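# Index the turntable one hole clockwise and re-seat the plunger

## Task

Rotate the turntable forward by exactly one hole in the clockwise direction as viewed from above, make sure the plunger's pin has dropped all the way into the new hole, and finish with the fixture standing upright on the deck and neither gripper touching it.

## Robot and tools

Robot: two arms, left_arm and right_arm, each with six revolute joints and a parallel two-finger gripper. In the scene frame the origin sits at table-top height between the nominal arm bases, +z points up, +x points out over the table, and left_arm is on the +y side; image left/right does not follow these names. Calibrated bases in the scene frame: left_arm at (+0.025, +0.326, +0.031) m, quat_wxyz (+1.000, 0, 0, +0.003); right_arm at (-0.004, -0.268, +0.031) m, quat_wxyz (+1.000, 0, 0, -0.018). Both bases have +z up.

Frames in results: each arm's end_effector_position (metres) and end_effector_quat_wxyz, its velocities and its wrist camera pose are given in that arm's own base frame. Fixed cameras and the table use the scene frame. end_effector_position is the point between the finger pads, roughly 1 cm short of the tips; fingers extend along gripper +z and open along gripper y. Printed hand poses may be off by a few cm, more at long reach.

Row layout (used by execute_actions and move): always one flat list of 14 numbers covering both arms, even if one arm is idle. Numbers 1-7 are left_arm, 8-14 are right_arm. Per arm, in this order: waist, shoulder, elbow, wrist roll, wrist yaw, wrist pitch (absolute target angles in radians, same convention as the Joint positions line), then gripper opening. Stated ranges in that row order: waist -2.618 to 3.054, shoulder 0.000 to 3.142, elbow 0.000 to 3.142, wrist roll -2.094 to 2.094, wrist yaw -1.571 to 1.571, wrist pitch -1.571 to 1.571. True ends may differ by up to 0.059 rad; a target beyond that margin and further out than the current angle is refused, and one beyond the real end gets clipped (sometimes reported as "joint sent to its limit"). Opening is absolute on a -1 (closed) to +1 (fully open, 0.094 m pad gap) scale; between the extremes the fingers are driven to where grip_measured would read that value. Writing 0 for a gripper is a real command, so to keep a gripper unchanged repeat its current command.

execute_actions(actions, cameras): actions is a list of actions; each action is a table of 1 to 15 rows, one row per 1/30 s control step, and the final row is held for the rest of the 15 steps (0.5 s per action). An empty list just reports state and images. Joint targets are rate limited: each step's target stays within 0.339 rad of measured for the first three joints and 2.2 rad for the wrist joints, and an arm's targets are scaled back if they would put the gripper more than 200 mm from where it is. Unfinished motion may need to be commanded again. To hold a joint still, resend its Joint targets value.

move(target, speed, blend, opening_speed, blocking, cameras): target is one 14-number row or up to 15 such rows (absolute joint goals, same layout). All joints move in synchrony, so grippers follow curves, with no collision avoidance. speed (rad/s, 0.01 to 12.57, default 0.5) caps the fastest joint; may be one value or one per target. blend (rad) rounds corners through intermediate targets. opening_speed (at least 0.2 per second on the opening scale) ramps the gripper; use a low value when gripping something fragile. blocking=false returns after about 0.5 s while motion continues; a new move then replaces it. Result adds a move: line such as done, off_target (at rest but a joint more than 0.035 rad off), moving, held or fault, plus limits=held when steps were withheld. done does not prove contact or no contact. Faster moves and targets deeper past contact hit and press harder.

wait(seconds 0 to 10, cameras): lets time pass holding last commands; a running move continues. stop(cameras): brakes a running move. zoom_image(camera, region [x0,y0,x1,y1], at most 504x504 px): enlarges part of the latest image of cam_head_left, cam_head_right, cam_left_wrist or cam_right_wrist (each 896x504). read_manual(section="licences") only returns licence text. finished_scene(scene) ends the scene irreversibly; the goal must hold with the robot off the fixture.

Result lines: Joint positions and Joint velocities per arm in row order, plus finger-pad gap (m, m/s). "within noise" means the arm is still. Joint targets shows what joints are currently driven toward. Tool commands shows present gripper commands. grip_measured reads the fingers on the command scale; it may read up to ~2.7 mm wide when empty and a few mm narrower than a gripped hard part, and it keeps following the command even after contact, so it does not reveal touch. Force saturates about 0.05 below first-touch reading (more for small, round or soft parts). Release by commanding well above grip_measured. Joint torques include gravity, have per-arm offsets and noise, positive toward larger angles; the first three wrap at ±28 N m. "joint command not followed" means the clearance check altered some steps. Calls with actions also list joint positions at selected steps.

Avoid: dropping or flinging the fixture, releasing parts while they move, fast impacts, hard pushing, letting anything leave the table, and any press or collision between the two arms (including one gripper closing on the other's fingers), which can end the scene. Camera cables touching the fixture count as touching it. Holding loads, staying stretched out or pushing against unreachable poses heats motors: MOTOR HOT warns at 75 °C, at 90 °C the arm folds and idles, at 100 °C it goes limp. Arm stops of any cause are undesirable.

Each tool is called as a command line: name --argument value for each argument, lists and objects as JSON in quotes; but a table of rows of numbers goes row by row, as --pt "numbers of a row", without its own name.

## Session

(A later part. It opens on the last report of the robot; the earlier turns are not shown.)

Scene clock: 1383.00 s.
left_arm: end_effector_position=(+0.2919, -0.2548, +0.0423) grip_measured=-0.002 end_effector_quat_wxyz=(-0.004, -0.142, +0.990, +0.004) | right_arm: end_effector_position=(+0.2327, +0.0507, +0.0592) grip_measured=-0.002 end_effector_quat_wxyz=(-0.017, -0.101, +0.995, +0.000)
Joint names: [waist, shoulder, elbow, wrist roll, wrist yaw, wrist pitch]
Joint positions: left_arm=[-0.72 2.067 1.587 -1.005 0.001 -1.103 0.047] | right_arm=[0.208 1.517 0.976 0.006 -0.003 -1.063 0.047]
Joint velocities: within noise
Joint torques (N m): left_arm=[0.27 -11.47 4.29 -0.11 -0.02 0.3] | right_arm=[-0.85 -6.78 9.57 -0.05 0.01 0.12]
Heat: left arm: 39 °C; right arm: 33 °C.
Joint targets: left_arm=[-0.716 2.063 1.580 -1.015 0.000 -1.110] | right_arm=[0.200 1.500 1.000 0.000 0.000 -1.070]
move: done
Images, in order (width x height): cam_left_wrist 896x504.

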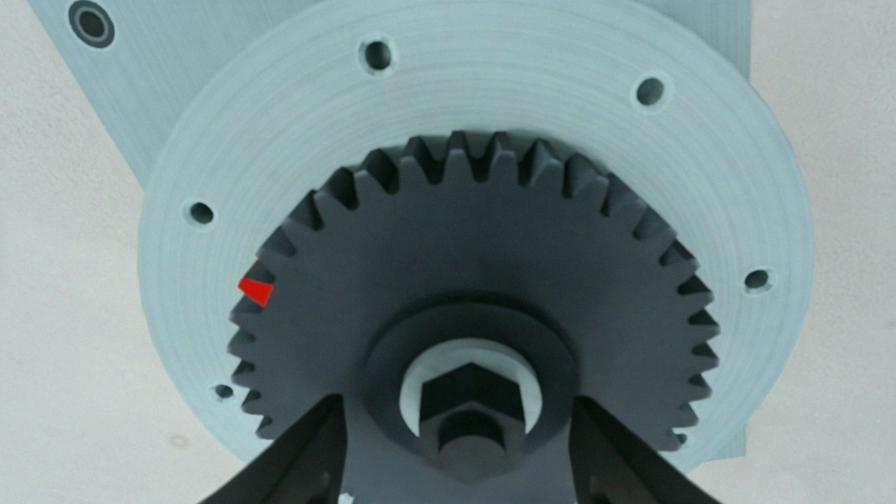

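move --pt "-0.72 2.067 1.623 -1.005 0.0 -1.074 0.0 0.2 1.5 1.0 0.0 0.0 -1.07 0.0" --speed 0.2 --opening_speed 0.5 --cameras '["cam_left_wrist"]'

Scene clock: 1400.07 s.
left_arm: end_effector_position=(+0.2965, -0.2588, +0.0447) grip_measured=-0.002 end_effector_quat_wxyz=(+0.003, -0.142, +0.990, -0.004) | right_arm: end_effector_position=(+0.2327, +0.0507, +0.0592) grip_measured=-0.002 end_effector_quat_wxyz=(-0.017, -0.101, +0.995, +0.000)
Joint names: [waist, shoulder, elbow, wrist roll, wrist yaw, wrist pitch]
Joint positions: left_arm=[-0.72 2.067 1.596 -1.005 0.001 -1.09 0.047] | right_arm=[0.208 1.517 0.976 0.006 -0.003 -1.063 0.047]
Joint velocities: within noise
Joint torques (N m): left_arm=[-0.08 -11.1 6.94 0.02 -0.02 0.61] | right_arm=[-0.87 -6.72 9.58 -0.04 0.01 0.13]
Heat: left arm: 39 °C; right arm: 33 °C.
Joint targets: left_arm=[-0.720 2.067 1.623 -1.005 0.000 -1.074] | right_arm=[0.200 1.500 1.000 0.000 0.000 -1.070]
move: done
Images, in order (width x height): cam_left_wrist 896x504.

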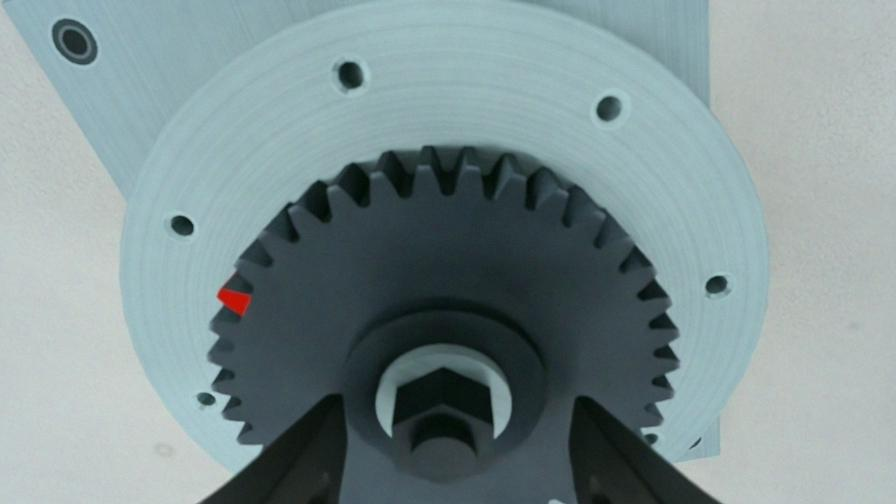

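move --pt "-0.72 2.067 1.623 -1.005 0.0 -1.122 0.0 0.2 1.5 1.0 0.0 0.0 -1.07 0.0" --speed 0.2 --opening_speed 0.5 --cameras '["cam_left_wrist"]'

Scene clock: 1411.43 s.
left_arm: end_effector_position=(+0.2940, -0.2566, +0.0447) grip_measured=-0.002 end_effector_quat_wxyz=(-0.001, -0.142, +0.990, +0.001) | right_arm: end_effector_position=(+0.2327, +0.0507, +0.0592) grip_measured=-0.002 end_effector_quat_wxyz=(-0.017, -0.101, +0.995, +0.000)
Joint names: [waist, shoulder, elbow, wrist roll, wrist yaw, wrist pitch]
Joint positions: left_arm=[-0.72 2.067 1.596 -1.005 0.001 -1.103 0.047] | right_arm=[0.208 1.517 0.976 0.006 -0.003 -1.063 0.047]
Joint velocities: within noise
Joint torques (N m): left_arm=[-0.08 -11.11 6.87 0.02 -0.01 0.23] | right_arm=[-0.91 -6.72 9.62 -0.03 0.01 0.14]
Heat: left arm: 39 °C; right arm: 33 °C.
Joint targets: left_arm=[-0.720 2.067 1.623 -1.005 0.000 -1.122] | right_arm=[0.200 1.500 1.000 0.000 0.000 -1.070]
move: done
Images, in order (width x height): cam_left_wrist 896x504.

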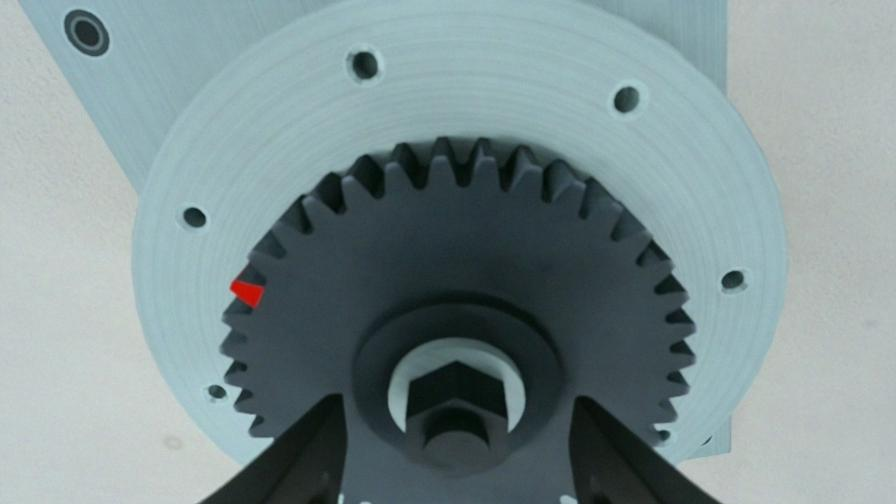

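move --pt "-0.72 2.067 1.623 -1.005 0.0 -1.122 -0.7 0.2 1.5 1.0 0.0 0.0 -1.07 0.0" --speed 0.2 --opening_speed 0.5 --cameras '["cam_left_wrist"]'

Scene clock: 1419.03 s.
left_arm: end_effector_position=(+0.2938, -0.2564, +0.0447) grip_measured=-0.626 end_effector_quat_wxyz=(-0.002, -0.142, +0.990, +0.001) | right_arm: end_effector_position=(+0.2327, +0.0507, +0.0592) grip_measured=-0.002 end_effector_quat_wxyz=(-0.017, -0.101, +0.995, +0.000)
Joint names: [waist, shoulder, elbow, wrist roll, wrist yaw, wrist pitch]
Joint positions: left_arm=[-0.72 2.067 1.596 -1.005 0.001 -1.104 0.018] | right_arm=[0.208 1.517 0.976 0.006 -0.003 -1.063 0.047]
Joint velocities: within noise
Joint torques (N m): left_arm=[-0.08 -11.12 6.93 0.01 -0.01 0.2] | right_arm=[-0.88 -6.69 9.65 -0.04 0.01 0.13]
Heat: left arm: 39 °C; right arm: 33 °C.
Joint targets: left_arm=[-0.720 2.067 1.623 -1.005 0.000 -1.122] | right_arm=[0.200 1.500 1.000 0.000 0.000 -1.070]
move: done
Images, in order (width x height): cam_left_wrist 896x504.

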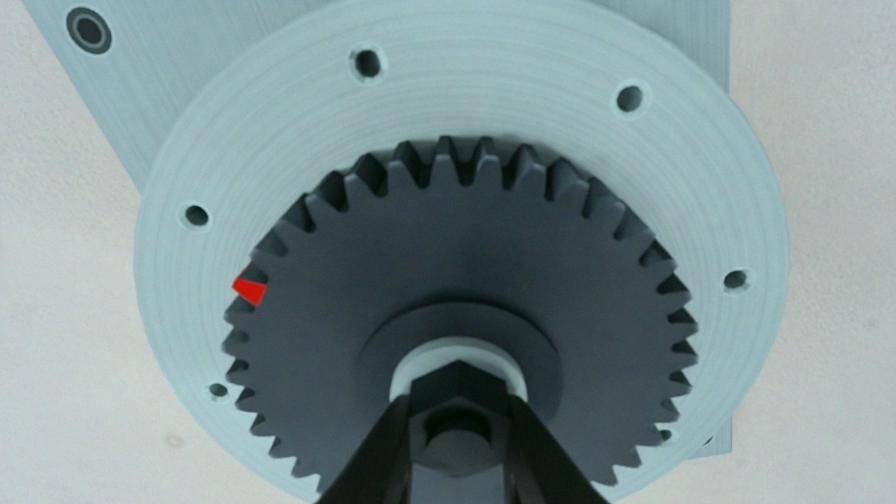

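move --pt "-0.72 2.067 1.623 -1.005 0.0 -1.122 -0.7 0.3 1.35 0.75 1.57 0.0 -0.32 -0.05" --pt "-0.72 2.067 1.623 -1.005 0.0 -1.122 -0.7 0.843 1.32 0.74 1.585 0.0 -0.30 -0.05" --speed 0.6 --opening_speed 1.0

Scene clock: 1455.80 s.
left_arm: end_effector_position=(+0.2938, -0.2564, +0.0447) grip_measured=-0.627 end_effector_quat_wxyz=(-0.002, -0.142, +0.990, +0.001) | right_arm: end_effector_position=(+0.2340, +0.2632, +0.0943) grip_measured=-0.048 end_effector_quat_wxyz=(+0.115, +0.340, +0.881, +0.309)
Joint names: [waist, shoulder, elbow, wrist roll, wrist yaw, wrist pitch]
Joint positions: left_arm=[-0.72 2.067 1.596 -1.005 0.001 -1.104 0.018] | right_arm=[0.839 1.344 0.751 1.578 -0.005 -0.305 0.045]
Joint velocities: within noise
Joint torques (N m): left_arm=[-0.03 -11.12 6.94 0.01 -0.01 0.18] | right_arm=[0.38 -6.67 7.43 0.09 0.04 1.33]
Heat: left arm: 39 °C; right arm: 33 °C.
Joint targets: left_arm=[-0.720 2.067 1.623 -1.005 0.000 -1.122] | right_arm=[0.843 1.320 0.740 1.585 0.000 -0.300]
move: done

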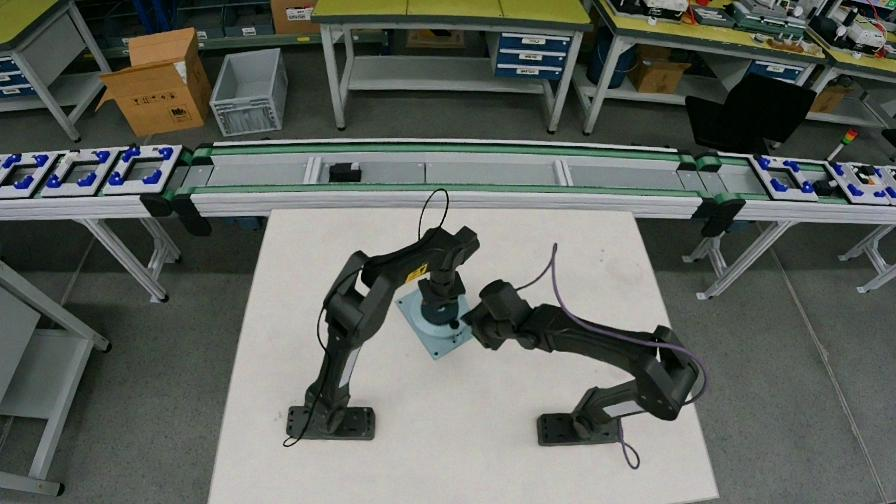

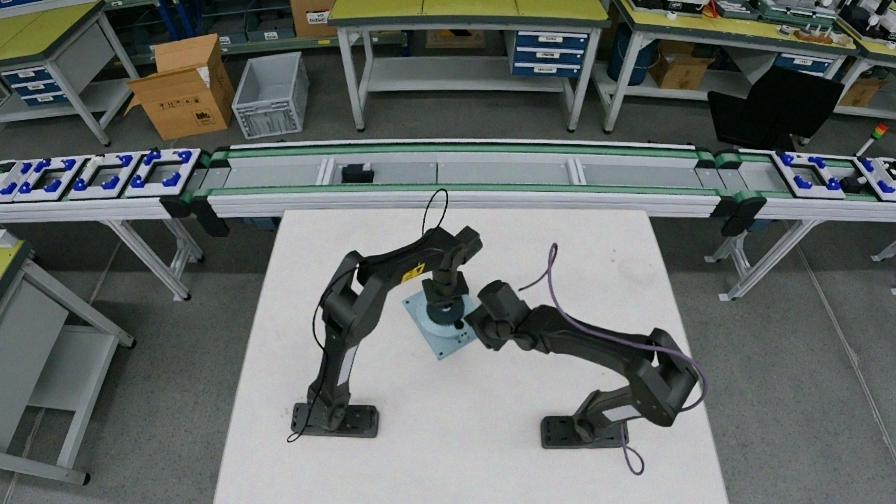

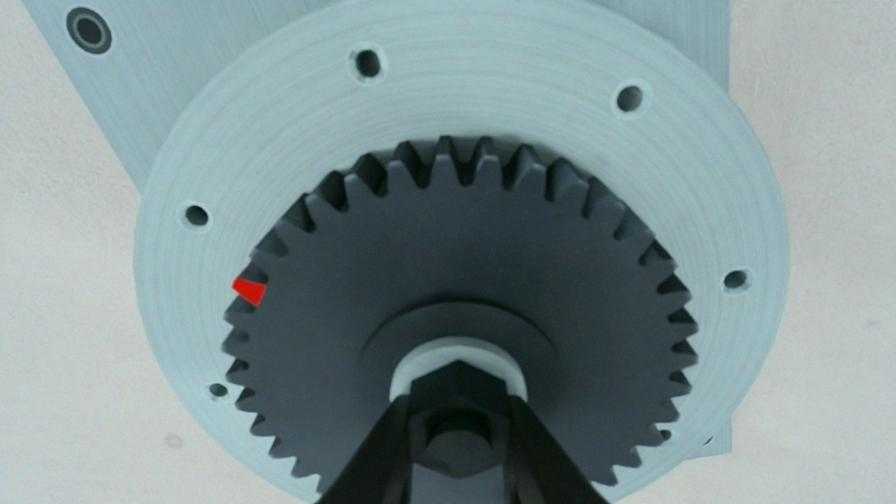

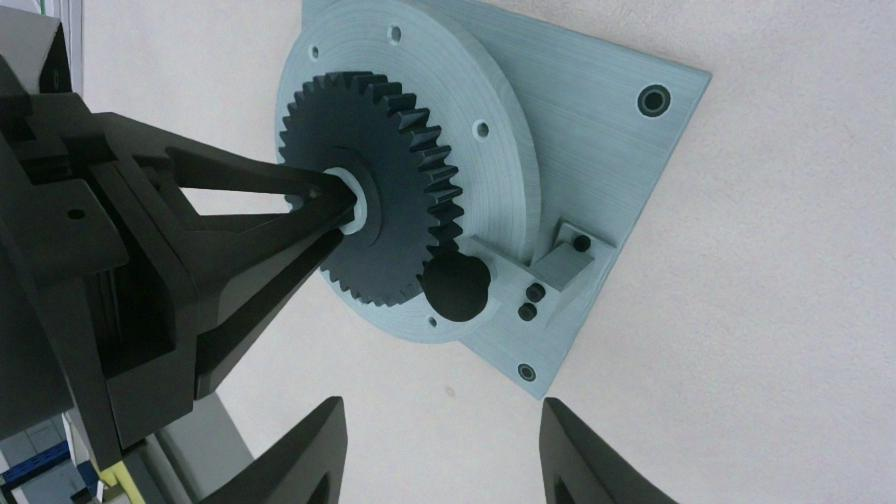

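move --pt "-0.72 2.067 1.623 -1.005 0.0 -1.122 -0.7 0.85 1.51 0.72 1.575 0.0 -0.13 -0.05" --speed 0.4 --opening_speed 1.0 --cameras '["cam_left_wrist", "cam_right_wrist"]'

Scene clock: 1488.70 s.
left_arm: end_effector_position=(+0.2938, -0.2564, +0.0447) grip_measured=-0.627 end_effector_quat_wxyz=(-0.002, -0.142, +0.990, +0.001) | right_arm: end_effector_position=(+0.2466, +0.2772, +0.0570) grip_measured=-0.048 end_effector_quat_wxyz=(+0.113, +0.341, +0.882, +0.304)
Joint names: [waist, shoulder, elbow, wrist roll, wrist yaw, wrist pitch]
Joint positions: left_arm=[-0.72 2.067 1.596 -1.005 0.001 -1.104 0.018] | right_arm=[0.839 1.502 0.727 1.579 -0.005 -0.136 0.045]
Joint velocities: within noise
Joint torques (N m): left_arm=[-0.06 -11.1 6.93 0.01 0 0.19] | right_arm=[1.01 -5.2 7.24 -0.01 0.02 1.32]
Heat: left arm: 39 °C; right arm: 34 °C.
Joint targets: left_arm=[-0.720 2.067 1.623 -1.005 0.000 -1.122] | right_arm=[0.850 1.510 0.720 1.575 0.000 -0.130]
move: done
Images, in order (width x height): cam_left_wrist 896x504, cam_right_wrist 896x504.

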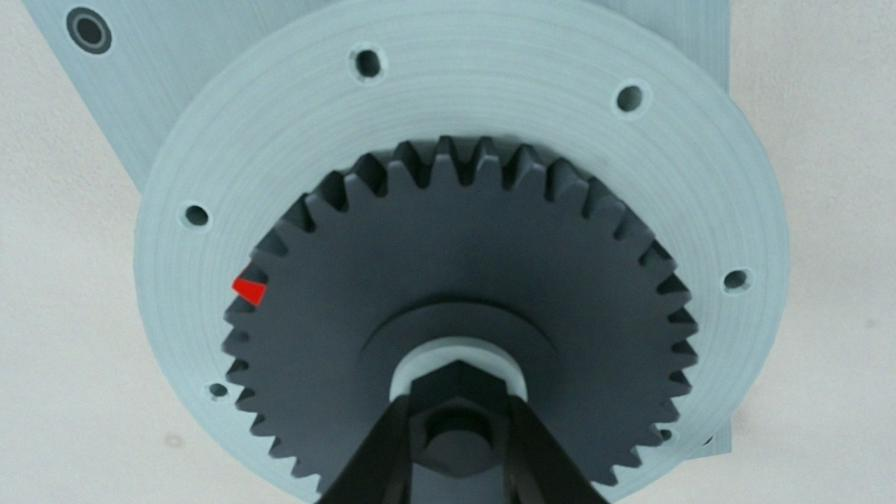

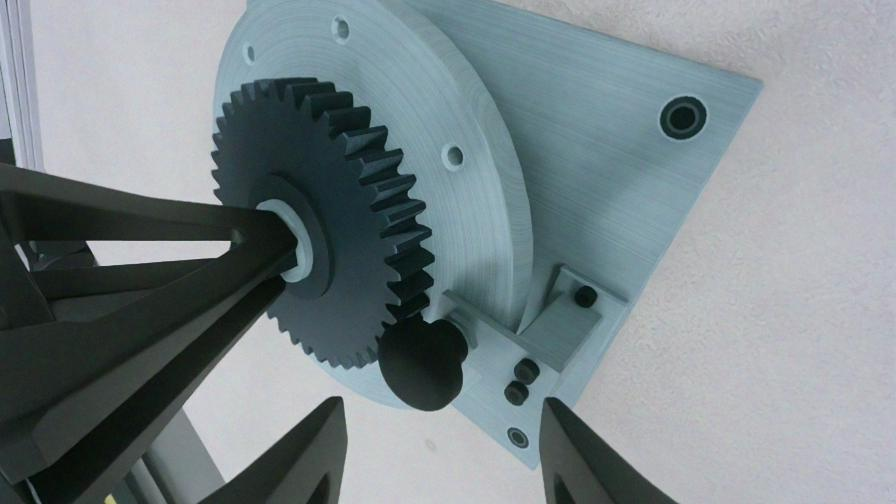

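move --pt "-0.72 2.067 1.623 -1.005 0.0 -1.122 -0.7 0.858 1.563 0.75 1.575 0.0 -0.082 -0.25" --speed 0.3 --opening_speed 1.0 --cameras '["cam_right_wrist"]'

Scene clock: 1510.63 s.
left_arm: end_effector_position=(+0.2938, -0.2564, +0.0447) grip_measured=-0.627 end_effector_quat_wxyz=(-0.002, -0.142, +0.990, +0.001) | right_arm: end_effector_position=(+0.2478, +0.2845, +0.0473) grip_measured=-0.248 end_effector_quat_wxyz=(+0.111, +0.337, +0.884, +0.304)
Joint names: [waist, shoulder, elbow, wrist roll, wrist yaw, wrist pitch]
Joint positions: left_arm=[-0.72 2.067 1.596 -1.005 0.001 -1.104 0.018] | right_arm=[0.85 1.55 0.727 1.579 -0.005 -0.088 0.035]
Joint velocities: within noise
Joint torques (N m): left_arm=[-0.03 -11.12 6.89 0.02 -0.01 0.17] | right_arm=[0.72 -5.08 9.96 0 0.02 1.31]
Heat: left arm: 39 °C; right arm: 33 °C.
Joint targets: left_arm=[-0.720 2.067 1.623 -1.005 0.000 -1.122] | right_arm=[0.858 1.563 0.750 1.575 0.000 -0.082]
move: done
Images, in order (width x height): cam_right_wrist 896x504.

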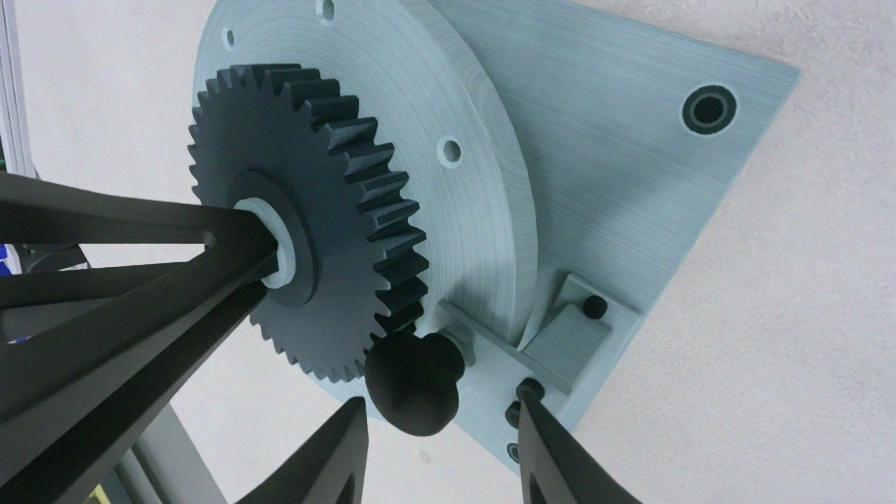

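zoom_image --camera "cam_right_wrist" --region '[320, 290, 580, 480]'

Scaled by 1.938 from the camera's 896x504 image, which has a finer 1280x720 frame.

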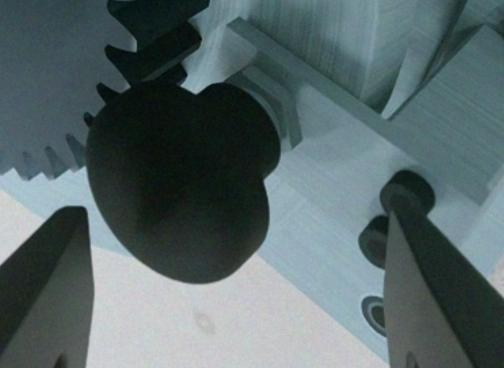

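move --pt "-0.72 2.067 1.623 -1.005 0.0 -1.122 -0.7 0.866 1.608 0.785 1.575 0.0 -0.065 -0.25" --speed 0.2 --opening_speed 1.0 --cameras '["cam_left_wrist", "cam_right_wrist"]'

Scene clock: 1559.90 s.
left_arm: end_effector_position=(+0.2938, -0.2564, +0.0447) grip_measured=-0.627 end_effector_quat_wxyz=(-0.002, -0.142, +0.990, +0.001) | right_arm: end_effector_position=(+0.2533, +0.2955, +0.0468) grip_measured=-0.248 end_effector_quat_wxyz=(+0.111, +0.333, +0.884, +0.308)
Joint names: [waist, shoulder, elbow, wrist roll, wrist yaw, wrist pitch]
Joint positions: left_arm=[-0.72 2.067 1.596 -1.005 0.001 -1.104 0.018] | right_arm=[0.858 1.593 0.762 1.579 -0.005 -0.071 0.035]
Joint velocities: within noise
Joint torques (N m): left_arm=[-0.06 -11.1 6.9 0.02 -0.01 0.19] | right_arm=[0.68 -5.37 9.99 -0.01 0.02 1.31]
Heat: left arm: 39 °C; right arm: 32 °C.
Joint targets: left_arm=[-0.720 2.067 1.623 -1.005 0.000 -1.122] | right_arm=[0.866 1.608 0.785 1.575 0.000 -0.065]
move: done
Images, in order (width x height): cam_left_wrist 896x504, cam_right_wrist 896x504.

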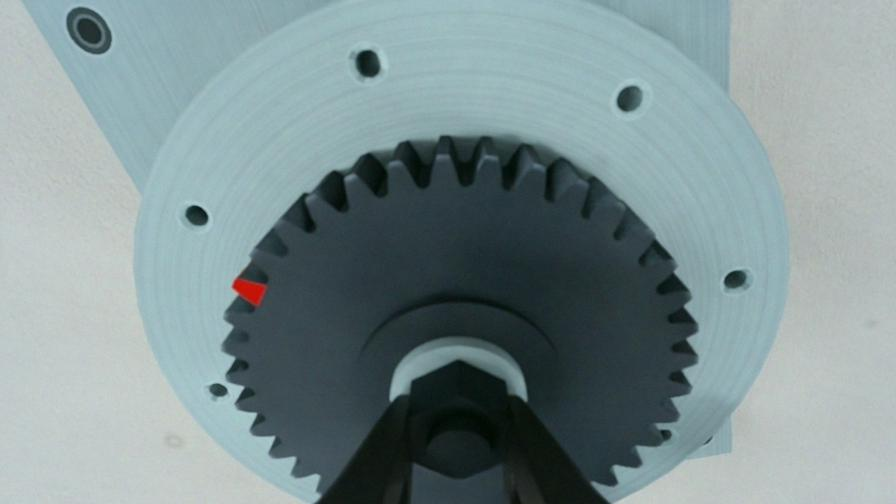

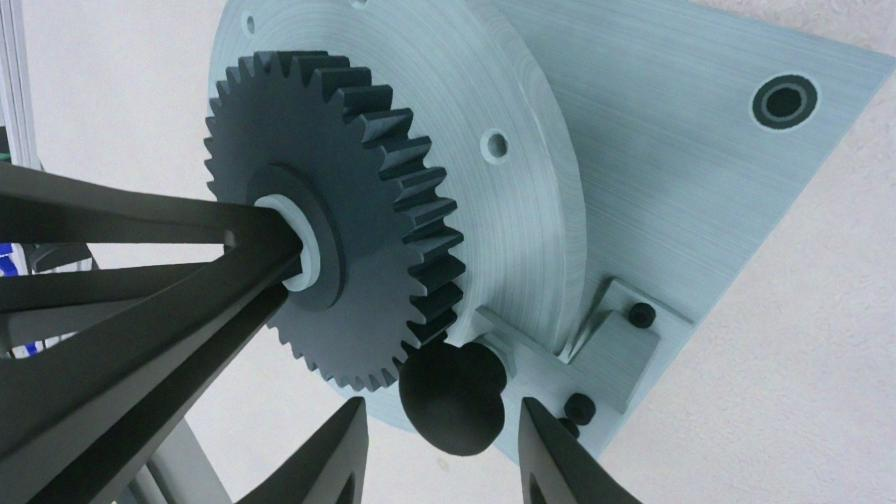

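move --pt "-0.72 2.067 1.623 -1.005 0.0 -1.122 -0.7 0.862 1.652 0.775 1.575 0.0 -0.018 -0.25" --speed 0.15 --opening_speed 1.0 --cameras '["cam_left_wrist", "cam_right_wrist"]'

Scene clock: 1579.37 s.
left_arm: end_effector_position=(+0.2938, -0.2564, +0.0447) grip_measured=-0.627 end_effector_quat_wxyz=(-0.002, -0.142, +0.990, +0.001) | right_arm: end_effector_position=(+0.2573, +0.3002, +0.0399) grip_measured=-0.248 end_effector_quat_wxyz=(+0.113, +0.332, +0.883, +0.312)
Joint names: [waist, shoulder, elbow, wrist roll, wrist yaw, wrist pitch]
Joint positions: left_arm=[-0.72 2.067 1.596 -1.005 0.001 -1.104 0.018] | right_arm=[0.858 1.631 0.762 1.579 -0.005 -0.025 0.035]
Joint velocities: within noise
Joint torques (N m): left_arm=[-0.05 -11.1 6.87 0.01 -0.02 0.19] | right_arm=[0.36 -5.23 8.84 -0.02 0.02 1.36]
Heat: left arm: 39 °C; right arm: 33 °C.
Joint targets: left_arm=[-0.720 2.067 1.623 -1.005 0.000 -1.122] | right_arm=[0.862 1.652 0.775 1.575 0.000 -0.018]
move: done
Images, in order (width x height): cam_left_wrist 896x504, cam_right_wrist 896x504.

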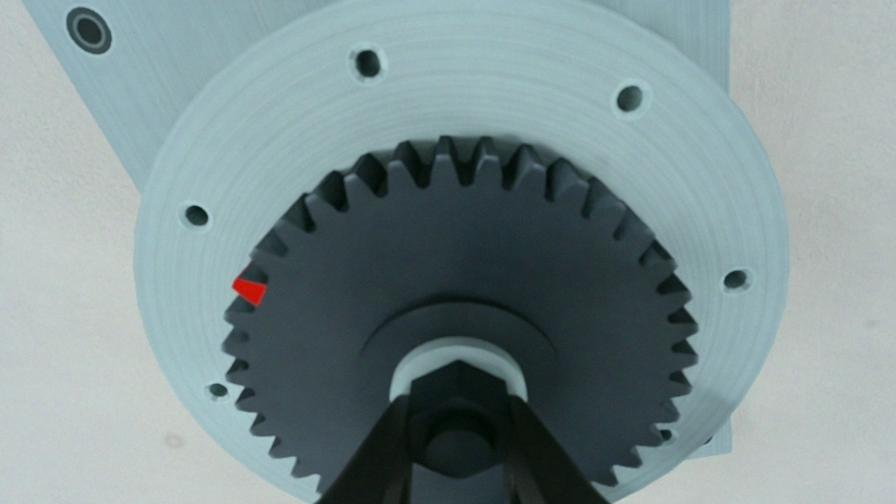

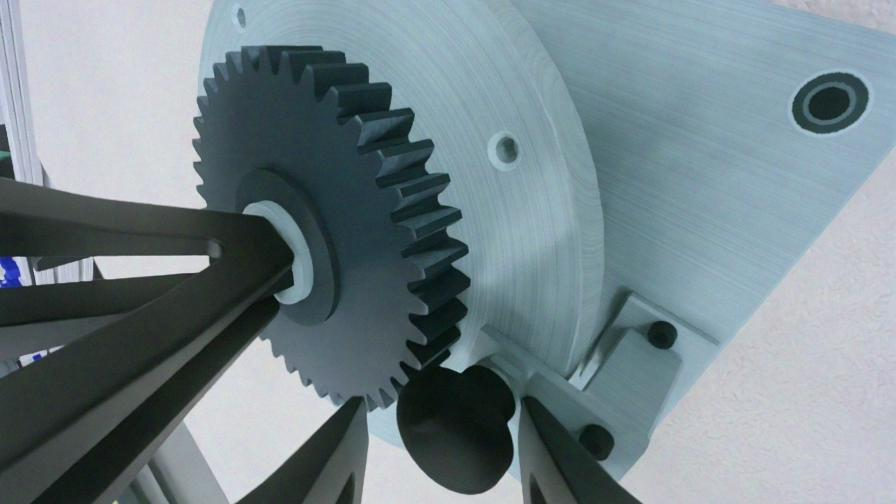

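move --pt "-0.72 2.067 1.623 -1.005 0.0 -1.122 -0.7 0.862 1.652 0.775 1.575 0.0 -0.018 -0.7" --speed 0.15 --opening_speed 0.4 --cameras '["cam_left_wrist", "cam_right_wrist"]'

Scene clock: 1592.00 s.
left_arm: end_effector_position=(+0.2938, -0.2564, +0.0447) grip_measured=-0.627 end_effector_quat_wxyz=(-0.002, -0.142, +0.990, +0.001) | right_arm: end_effector_position=(+0.2562, +0.2989, +0.0384) grip_measured=-0.529 end_effector_quat_wxyz=(+0.111, +0.333, +0.885, +0.307)
Joint names: [waist, shoulder, elbow, wrist roll, wrist yaw, wrist pitch]
Joint positions: left_arm=[-0.72 2.067 1.596 -1.005 0.001 -1.104 0.018] | right_arm=[0.858 1.632 0.764 1.579 -0.005 -0.036 0.022]
Joint velocities: within noise
Joint torques (N m): left_arm=[-0.05 -11.11 6.91 0.02 -0.02 0.19] | right_arm=[0.36 -5.31 8.66 -0.01 0.02 1.44]
Heat: left arm: 39 °C; right arm: 33 °C.
Joint targets: left_arm=[-0.720 2.067 1.623 -1.005 0.000 -1.122] | right_arm=[0.862 1.652 0.775 1.575 0.000 -0.018]
move: done
Images, in order (width x height): cam_left_wrist 896x504, cam_right_wrist 896x504.

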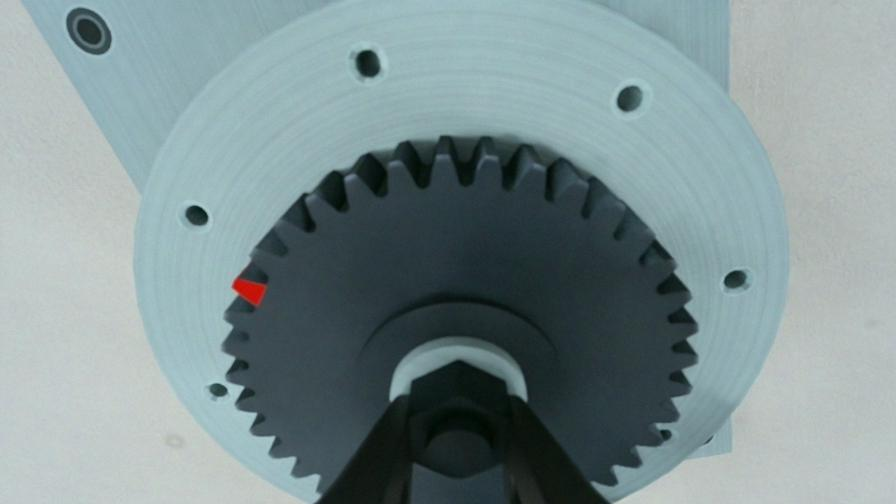

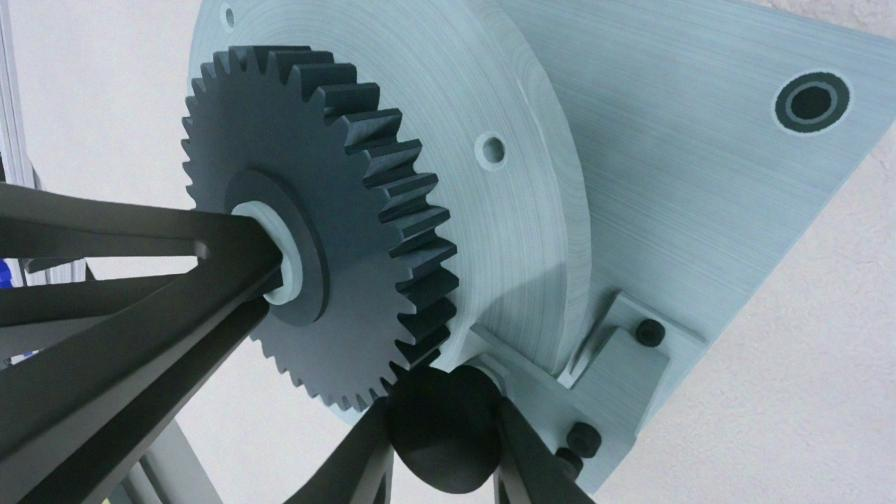

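move --pt "-0.72 2.067 1.623 -1.005 0.0 -1.122 -0.7 0.862 1.575 0.83 1.575 0.0 0.08 -0.8" --speed 0.1 --cameras '["cam_right_wrist"]'

Scene clock: 1606.40 s.
left_arm: end_effector_position=(+0.2938, -0.2564, +0.0447) grip_measured=-0.627 end_effector_quat_wxyz=(-0.002, -0.142, +0.990, +0.001) | right_arm: end_effector_position=(+0.2573, +0.3002, +0.0407) grip_measured=-0.530 end_effector_quat_wxyz=(+0.112, +0.332, +0.884, +0.310)
Joint names: [waist, shoulder, elbow, wrist roll, wrist yaw, wrist pitch]
Joint positions: left_arm=[-0.72 2.067 1.596 -1.005 0.001 -1.104 0.018] | right_arm=[0.858 1.631 0.77 1.579 -0.005 -0.039 0.022]
Joint velocities: within noise
Joint torques (N m): left_arm=[-0.05 -11.08 6.86 0.02 -0.02 0.18] | right_arm=[0.35 -11.23 13.52 -0.01 0.02 2.37]
Heat: left arm: 40 °C; right arm: 33 °C.
Joint targets: left_arm=[-0.720 2.067 1.623 -1.005 0.000 -1.122] | right_arm=[0.862 1.575 0.830 1.575 0.000 0.080]
move: off_target (right_arm); right_arm: the wrist pitch is farthest, 0.119 rad from its target
Images, in order (width x height): cam_right_wrist 896x504.

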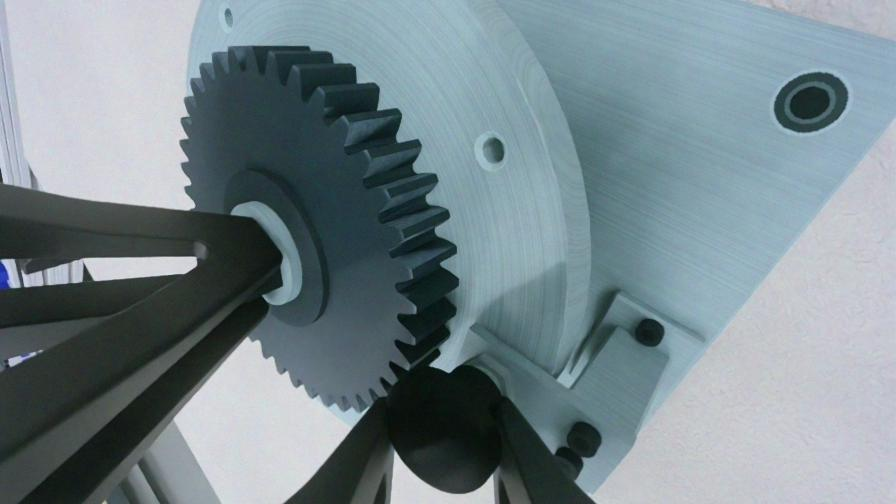

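move --pt "-0.72 2.067 1.623 -1.005 0.0 -1.122 -0.7 0.862 1.535 0.87 1.575 0.0 0.18 -0.8" --speed 0.1 --cameras '["cam_right_wrist"]'

Scene clock: 1613.27 s.
left_arm: end_effector_position=(+0.2938, -0.2564, +0.0447) grip_measured=-0.627 end_effector_quat_wxyz=(-0.002, -0.142, +0.990, +0.001) | right_arm: end_effector_position=(+0.2564, +0.2992, +0.0395) grip_measured=-0.530 end_effector_quat_wxyz=(+0.110, +0.333, +0.885, +0.306)
Joint names: [waist, shoulder, elbow, wrist roll, wrist yaw, wrist pitch]
Joint positions: left_arm=[-0.72 2.067 1.596 -1.005 0.001 -1.104 0.018] | right_arm=[0.858 1.632 0.771 1.579 -0.005 -0.048 0.022]
Joint velocities: within noise
Joint torques (N m): left_arm=[-0.09 -11.11 6.94 0.01 -0.02 0.17] | right_arm=[-0.12 -6.87 7.77 0.02 -0.01 1.34]
Heat: left arm: 40 °C; right arm: 35 °C.
Joint targets: left_arm=[-0.720 2.067 1.623 -1.005 0.000 -1.122] | right_arm=[0.858 1.631 0.773 1.579 -0.005 -0.040]
move: held (right_arm; a check stopped the path); limits=held; right_arm: the wrist pitch is farthest, 0.228 rad from its target
joint command not followed: on one or more control steps a check withheld the commanded joint targets of the right arm, and it was not sent them on those steps.
cause: the commanded joint targets, or the way to them, would bring a part of the robot too close to another arm (this arm's fingers and the left arm's wrist (the part past the wrist yaw)).
Images, in order (width x height): cam_right_wrist 896x504.

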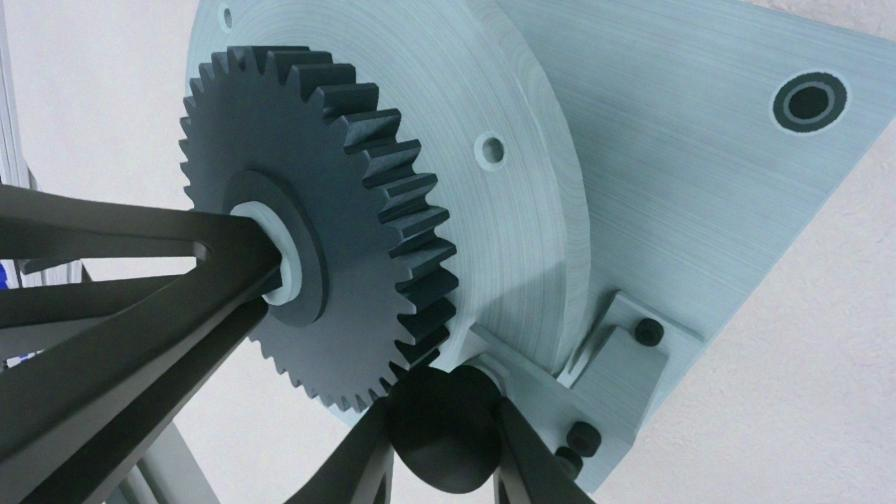

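move --pt "-0.72 2.067 1.610 -1.005 0.0 -1.115 -0.3 0.858 1.635 0.775 1.579 0.0 -0.03 -0.2" --pt "-0.72 2.067 1.610 -1.005 0.0 -1.115 -0.3 0.858 1.48 0.73 1.579 0.0 -0.14 -0.2" --pt "-0.608 2.264 1.882 -0.858 0.24 -1.388 -0.3 0.858 1.48 0.73 1.579 0.0 -0.14 -0.2" --speed '[0.2, 0.3, 0.2]' --opening_speed 0.6

Scene clock: 1909.90 s.
left_arm: end_effector_position=(+0.2947, -0.2562, +0.0493) grip_measured=-0.302 end_effector_quat_wxyz=(-0.146, -0.136, +0.980, -0.023) | right_arm: end_effector_position=(+0.2464, +0.2875, +0.0650) grip_measured=-0.202 end_effector_quat_wxyz=(+0.115, +0.331, +0.881, +0.317)
Joint names: [waist, shoulder, elbow, wrist roll, wrist yaw, wrist pitch]
Joint positions: left_arm=[-0.613 2.241 1.854 -0.868 0.232 -1.369 0.033] | right_arm=[0.858 1.502 0.743 1.579 -0.005 -0.124 0.038]
Joint velocities: within noise
Joint torques (N m): left_arm=[0.32 -10.19 6.8 0.11 0.19 -0.2] | right_arm=[-0.06 -7.56 6.86 0.02 0.03 1.16]
Heat: left arm: 41 °C; right arm: 35 °C.
Joint targets: left_arm=[-0.608 2.264 1.882 -0.858 0.240 -1.388] | right_arm=[0.858 1.480 0.730 1.579 0.000 -0.140]
move: done

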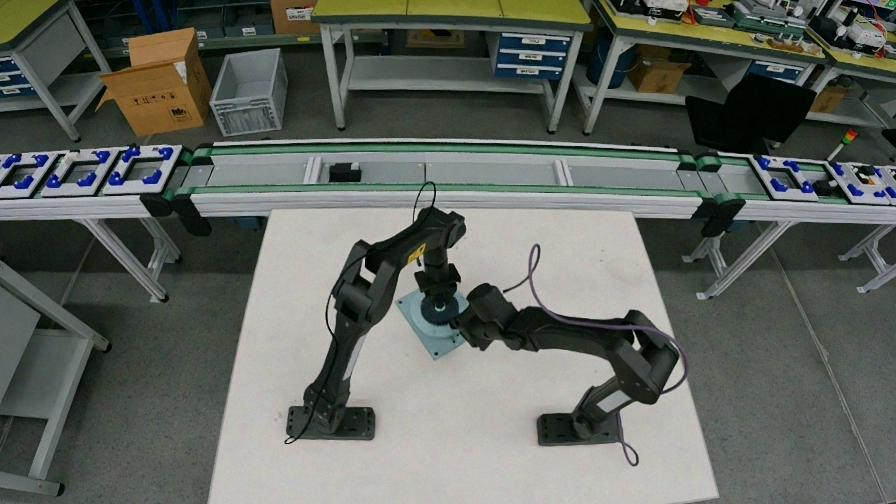

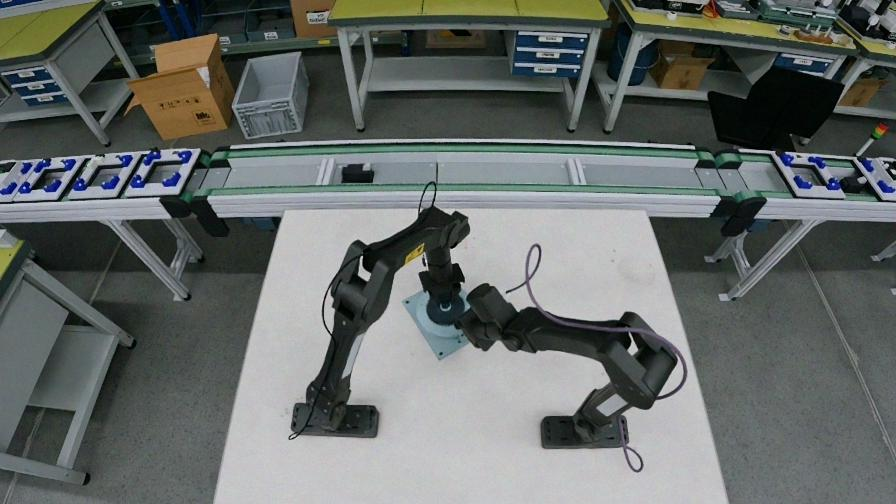

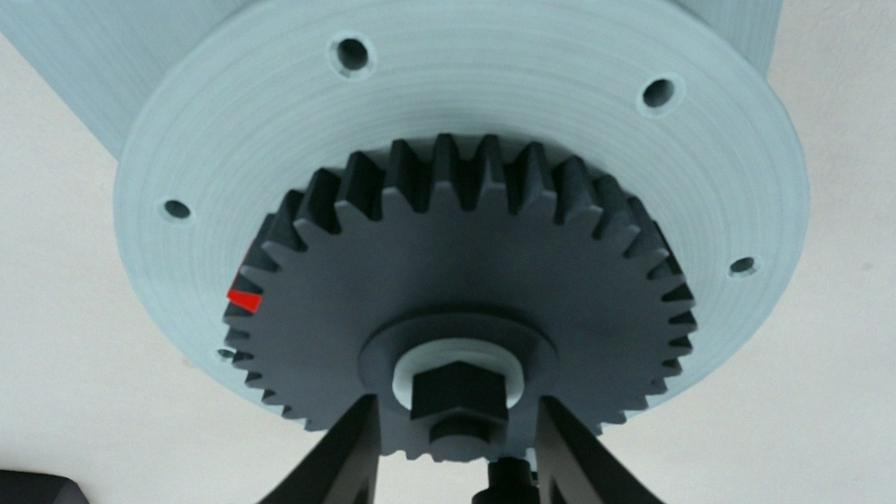

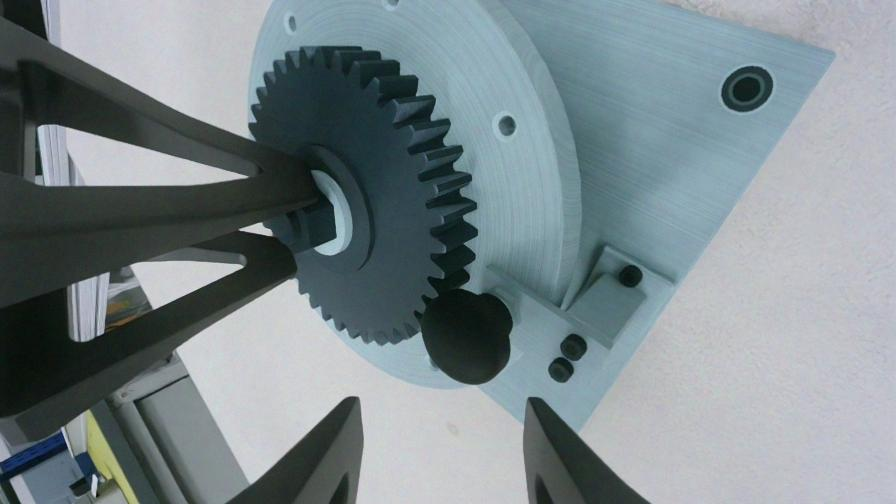

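move --pt "-0.613 2.258 1.875 -0.868 0.232 -1.378 -0.7 0.858 1.48 0.73 1.579 0.0 -0.14 -0.2" --pt "-0.613 2.258 1.875 -0.868 0.232 -1.378 -0.7 0.858 1.694 1.165 1.579 0.0 -0.675 -0.2" --speed '[0.2, 0.3]' --opening_speed 0.5

Scene clock: 1927.50 s.
left_arm: end_effector_position=(+0.2943, -0.2563, +0.0494) grip_measured=-0.640 end_effector_quat_wxyz=(-0.146, -0.136, +0.980, -0.024) | right_arm: end_effector_position=(+0.2479, +0.2893, +0.0772) grip_measured=-0.202 end_effector_quat_wxyz=(+0.063, +0.346, +0.919, +0.178)
Joint names: [waist, shoulder, elbow, wrist roll, wrist yaw, wrist pitch]
Joint positions: left_arm=[-0.613 2.241 1.854 -0.867 0.234 -1.37 0.017] | right_arm=[0.858 1.676 1.142 1.579 -0.005 -0.657 0.038]
Joint velocities: within noise
Joint torques (N m): left_arm=[-0.05 -10.73 6.27 0.01 0.08 -0.08] | right_arm=[-0.03 -6.27 10.33 0.03 0.02 0.74]
Heat: left arm: 40 °C; right arm: 35 °C.
Joint targets: left_arm=[-0.613 2.258 1.875 -0.868 0.232 -1.378] | right_arm=[0.858 1.694 1.165 1.579 0.000 -0.675]
move: done

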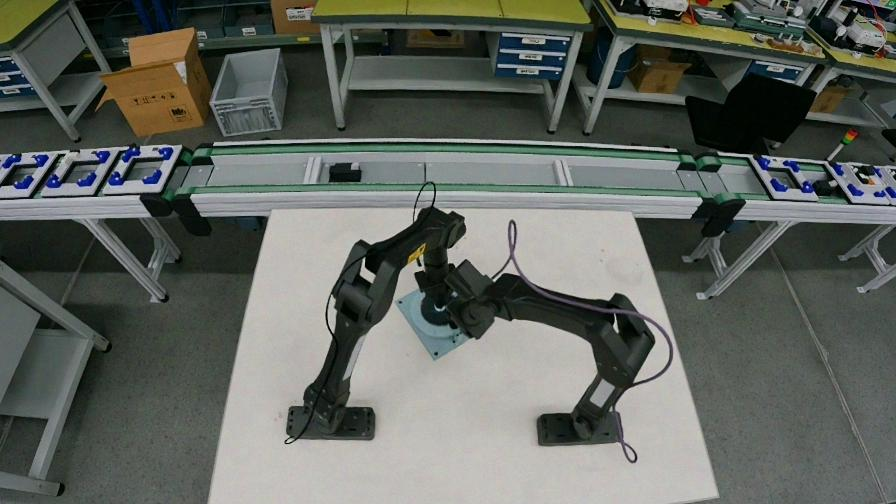

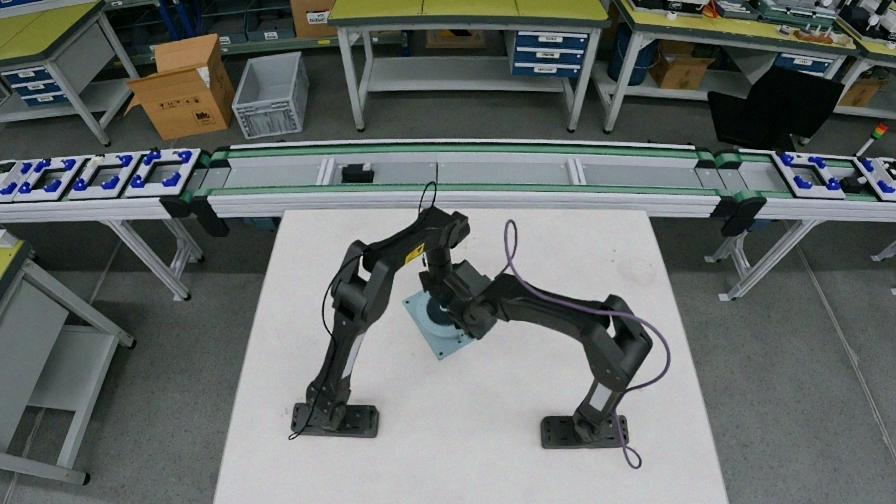

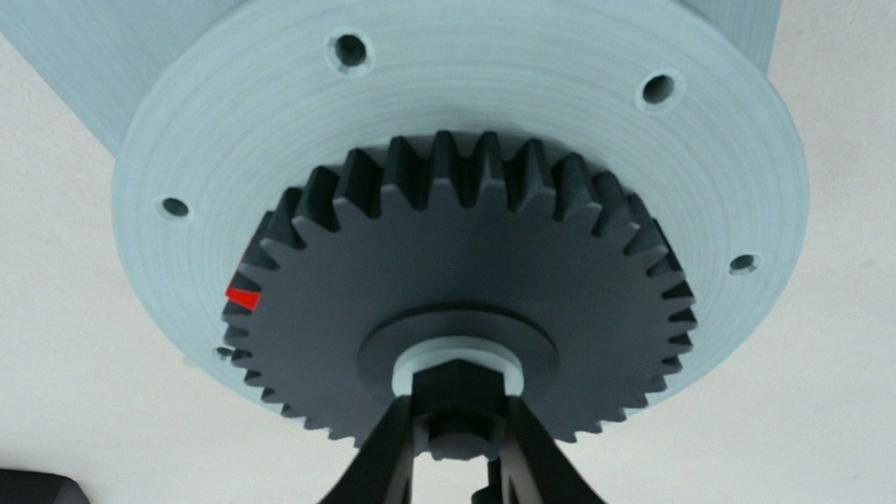

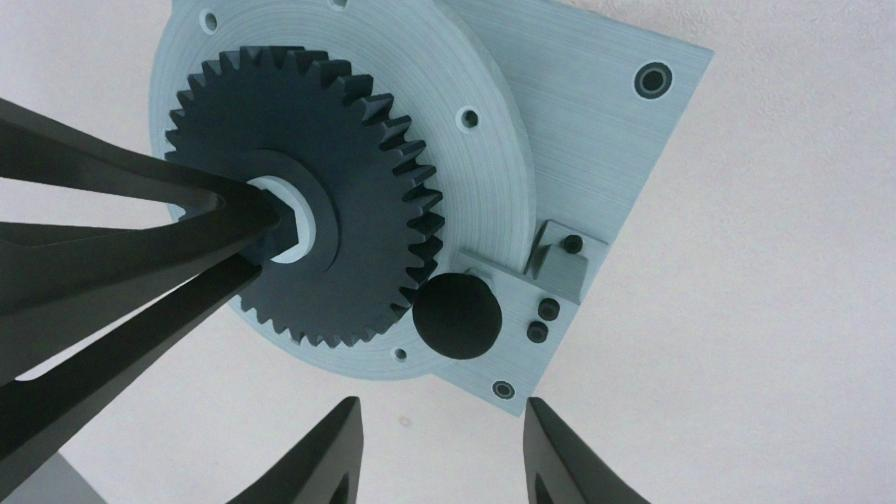

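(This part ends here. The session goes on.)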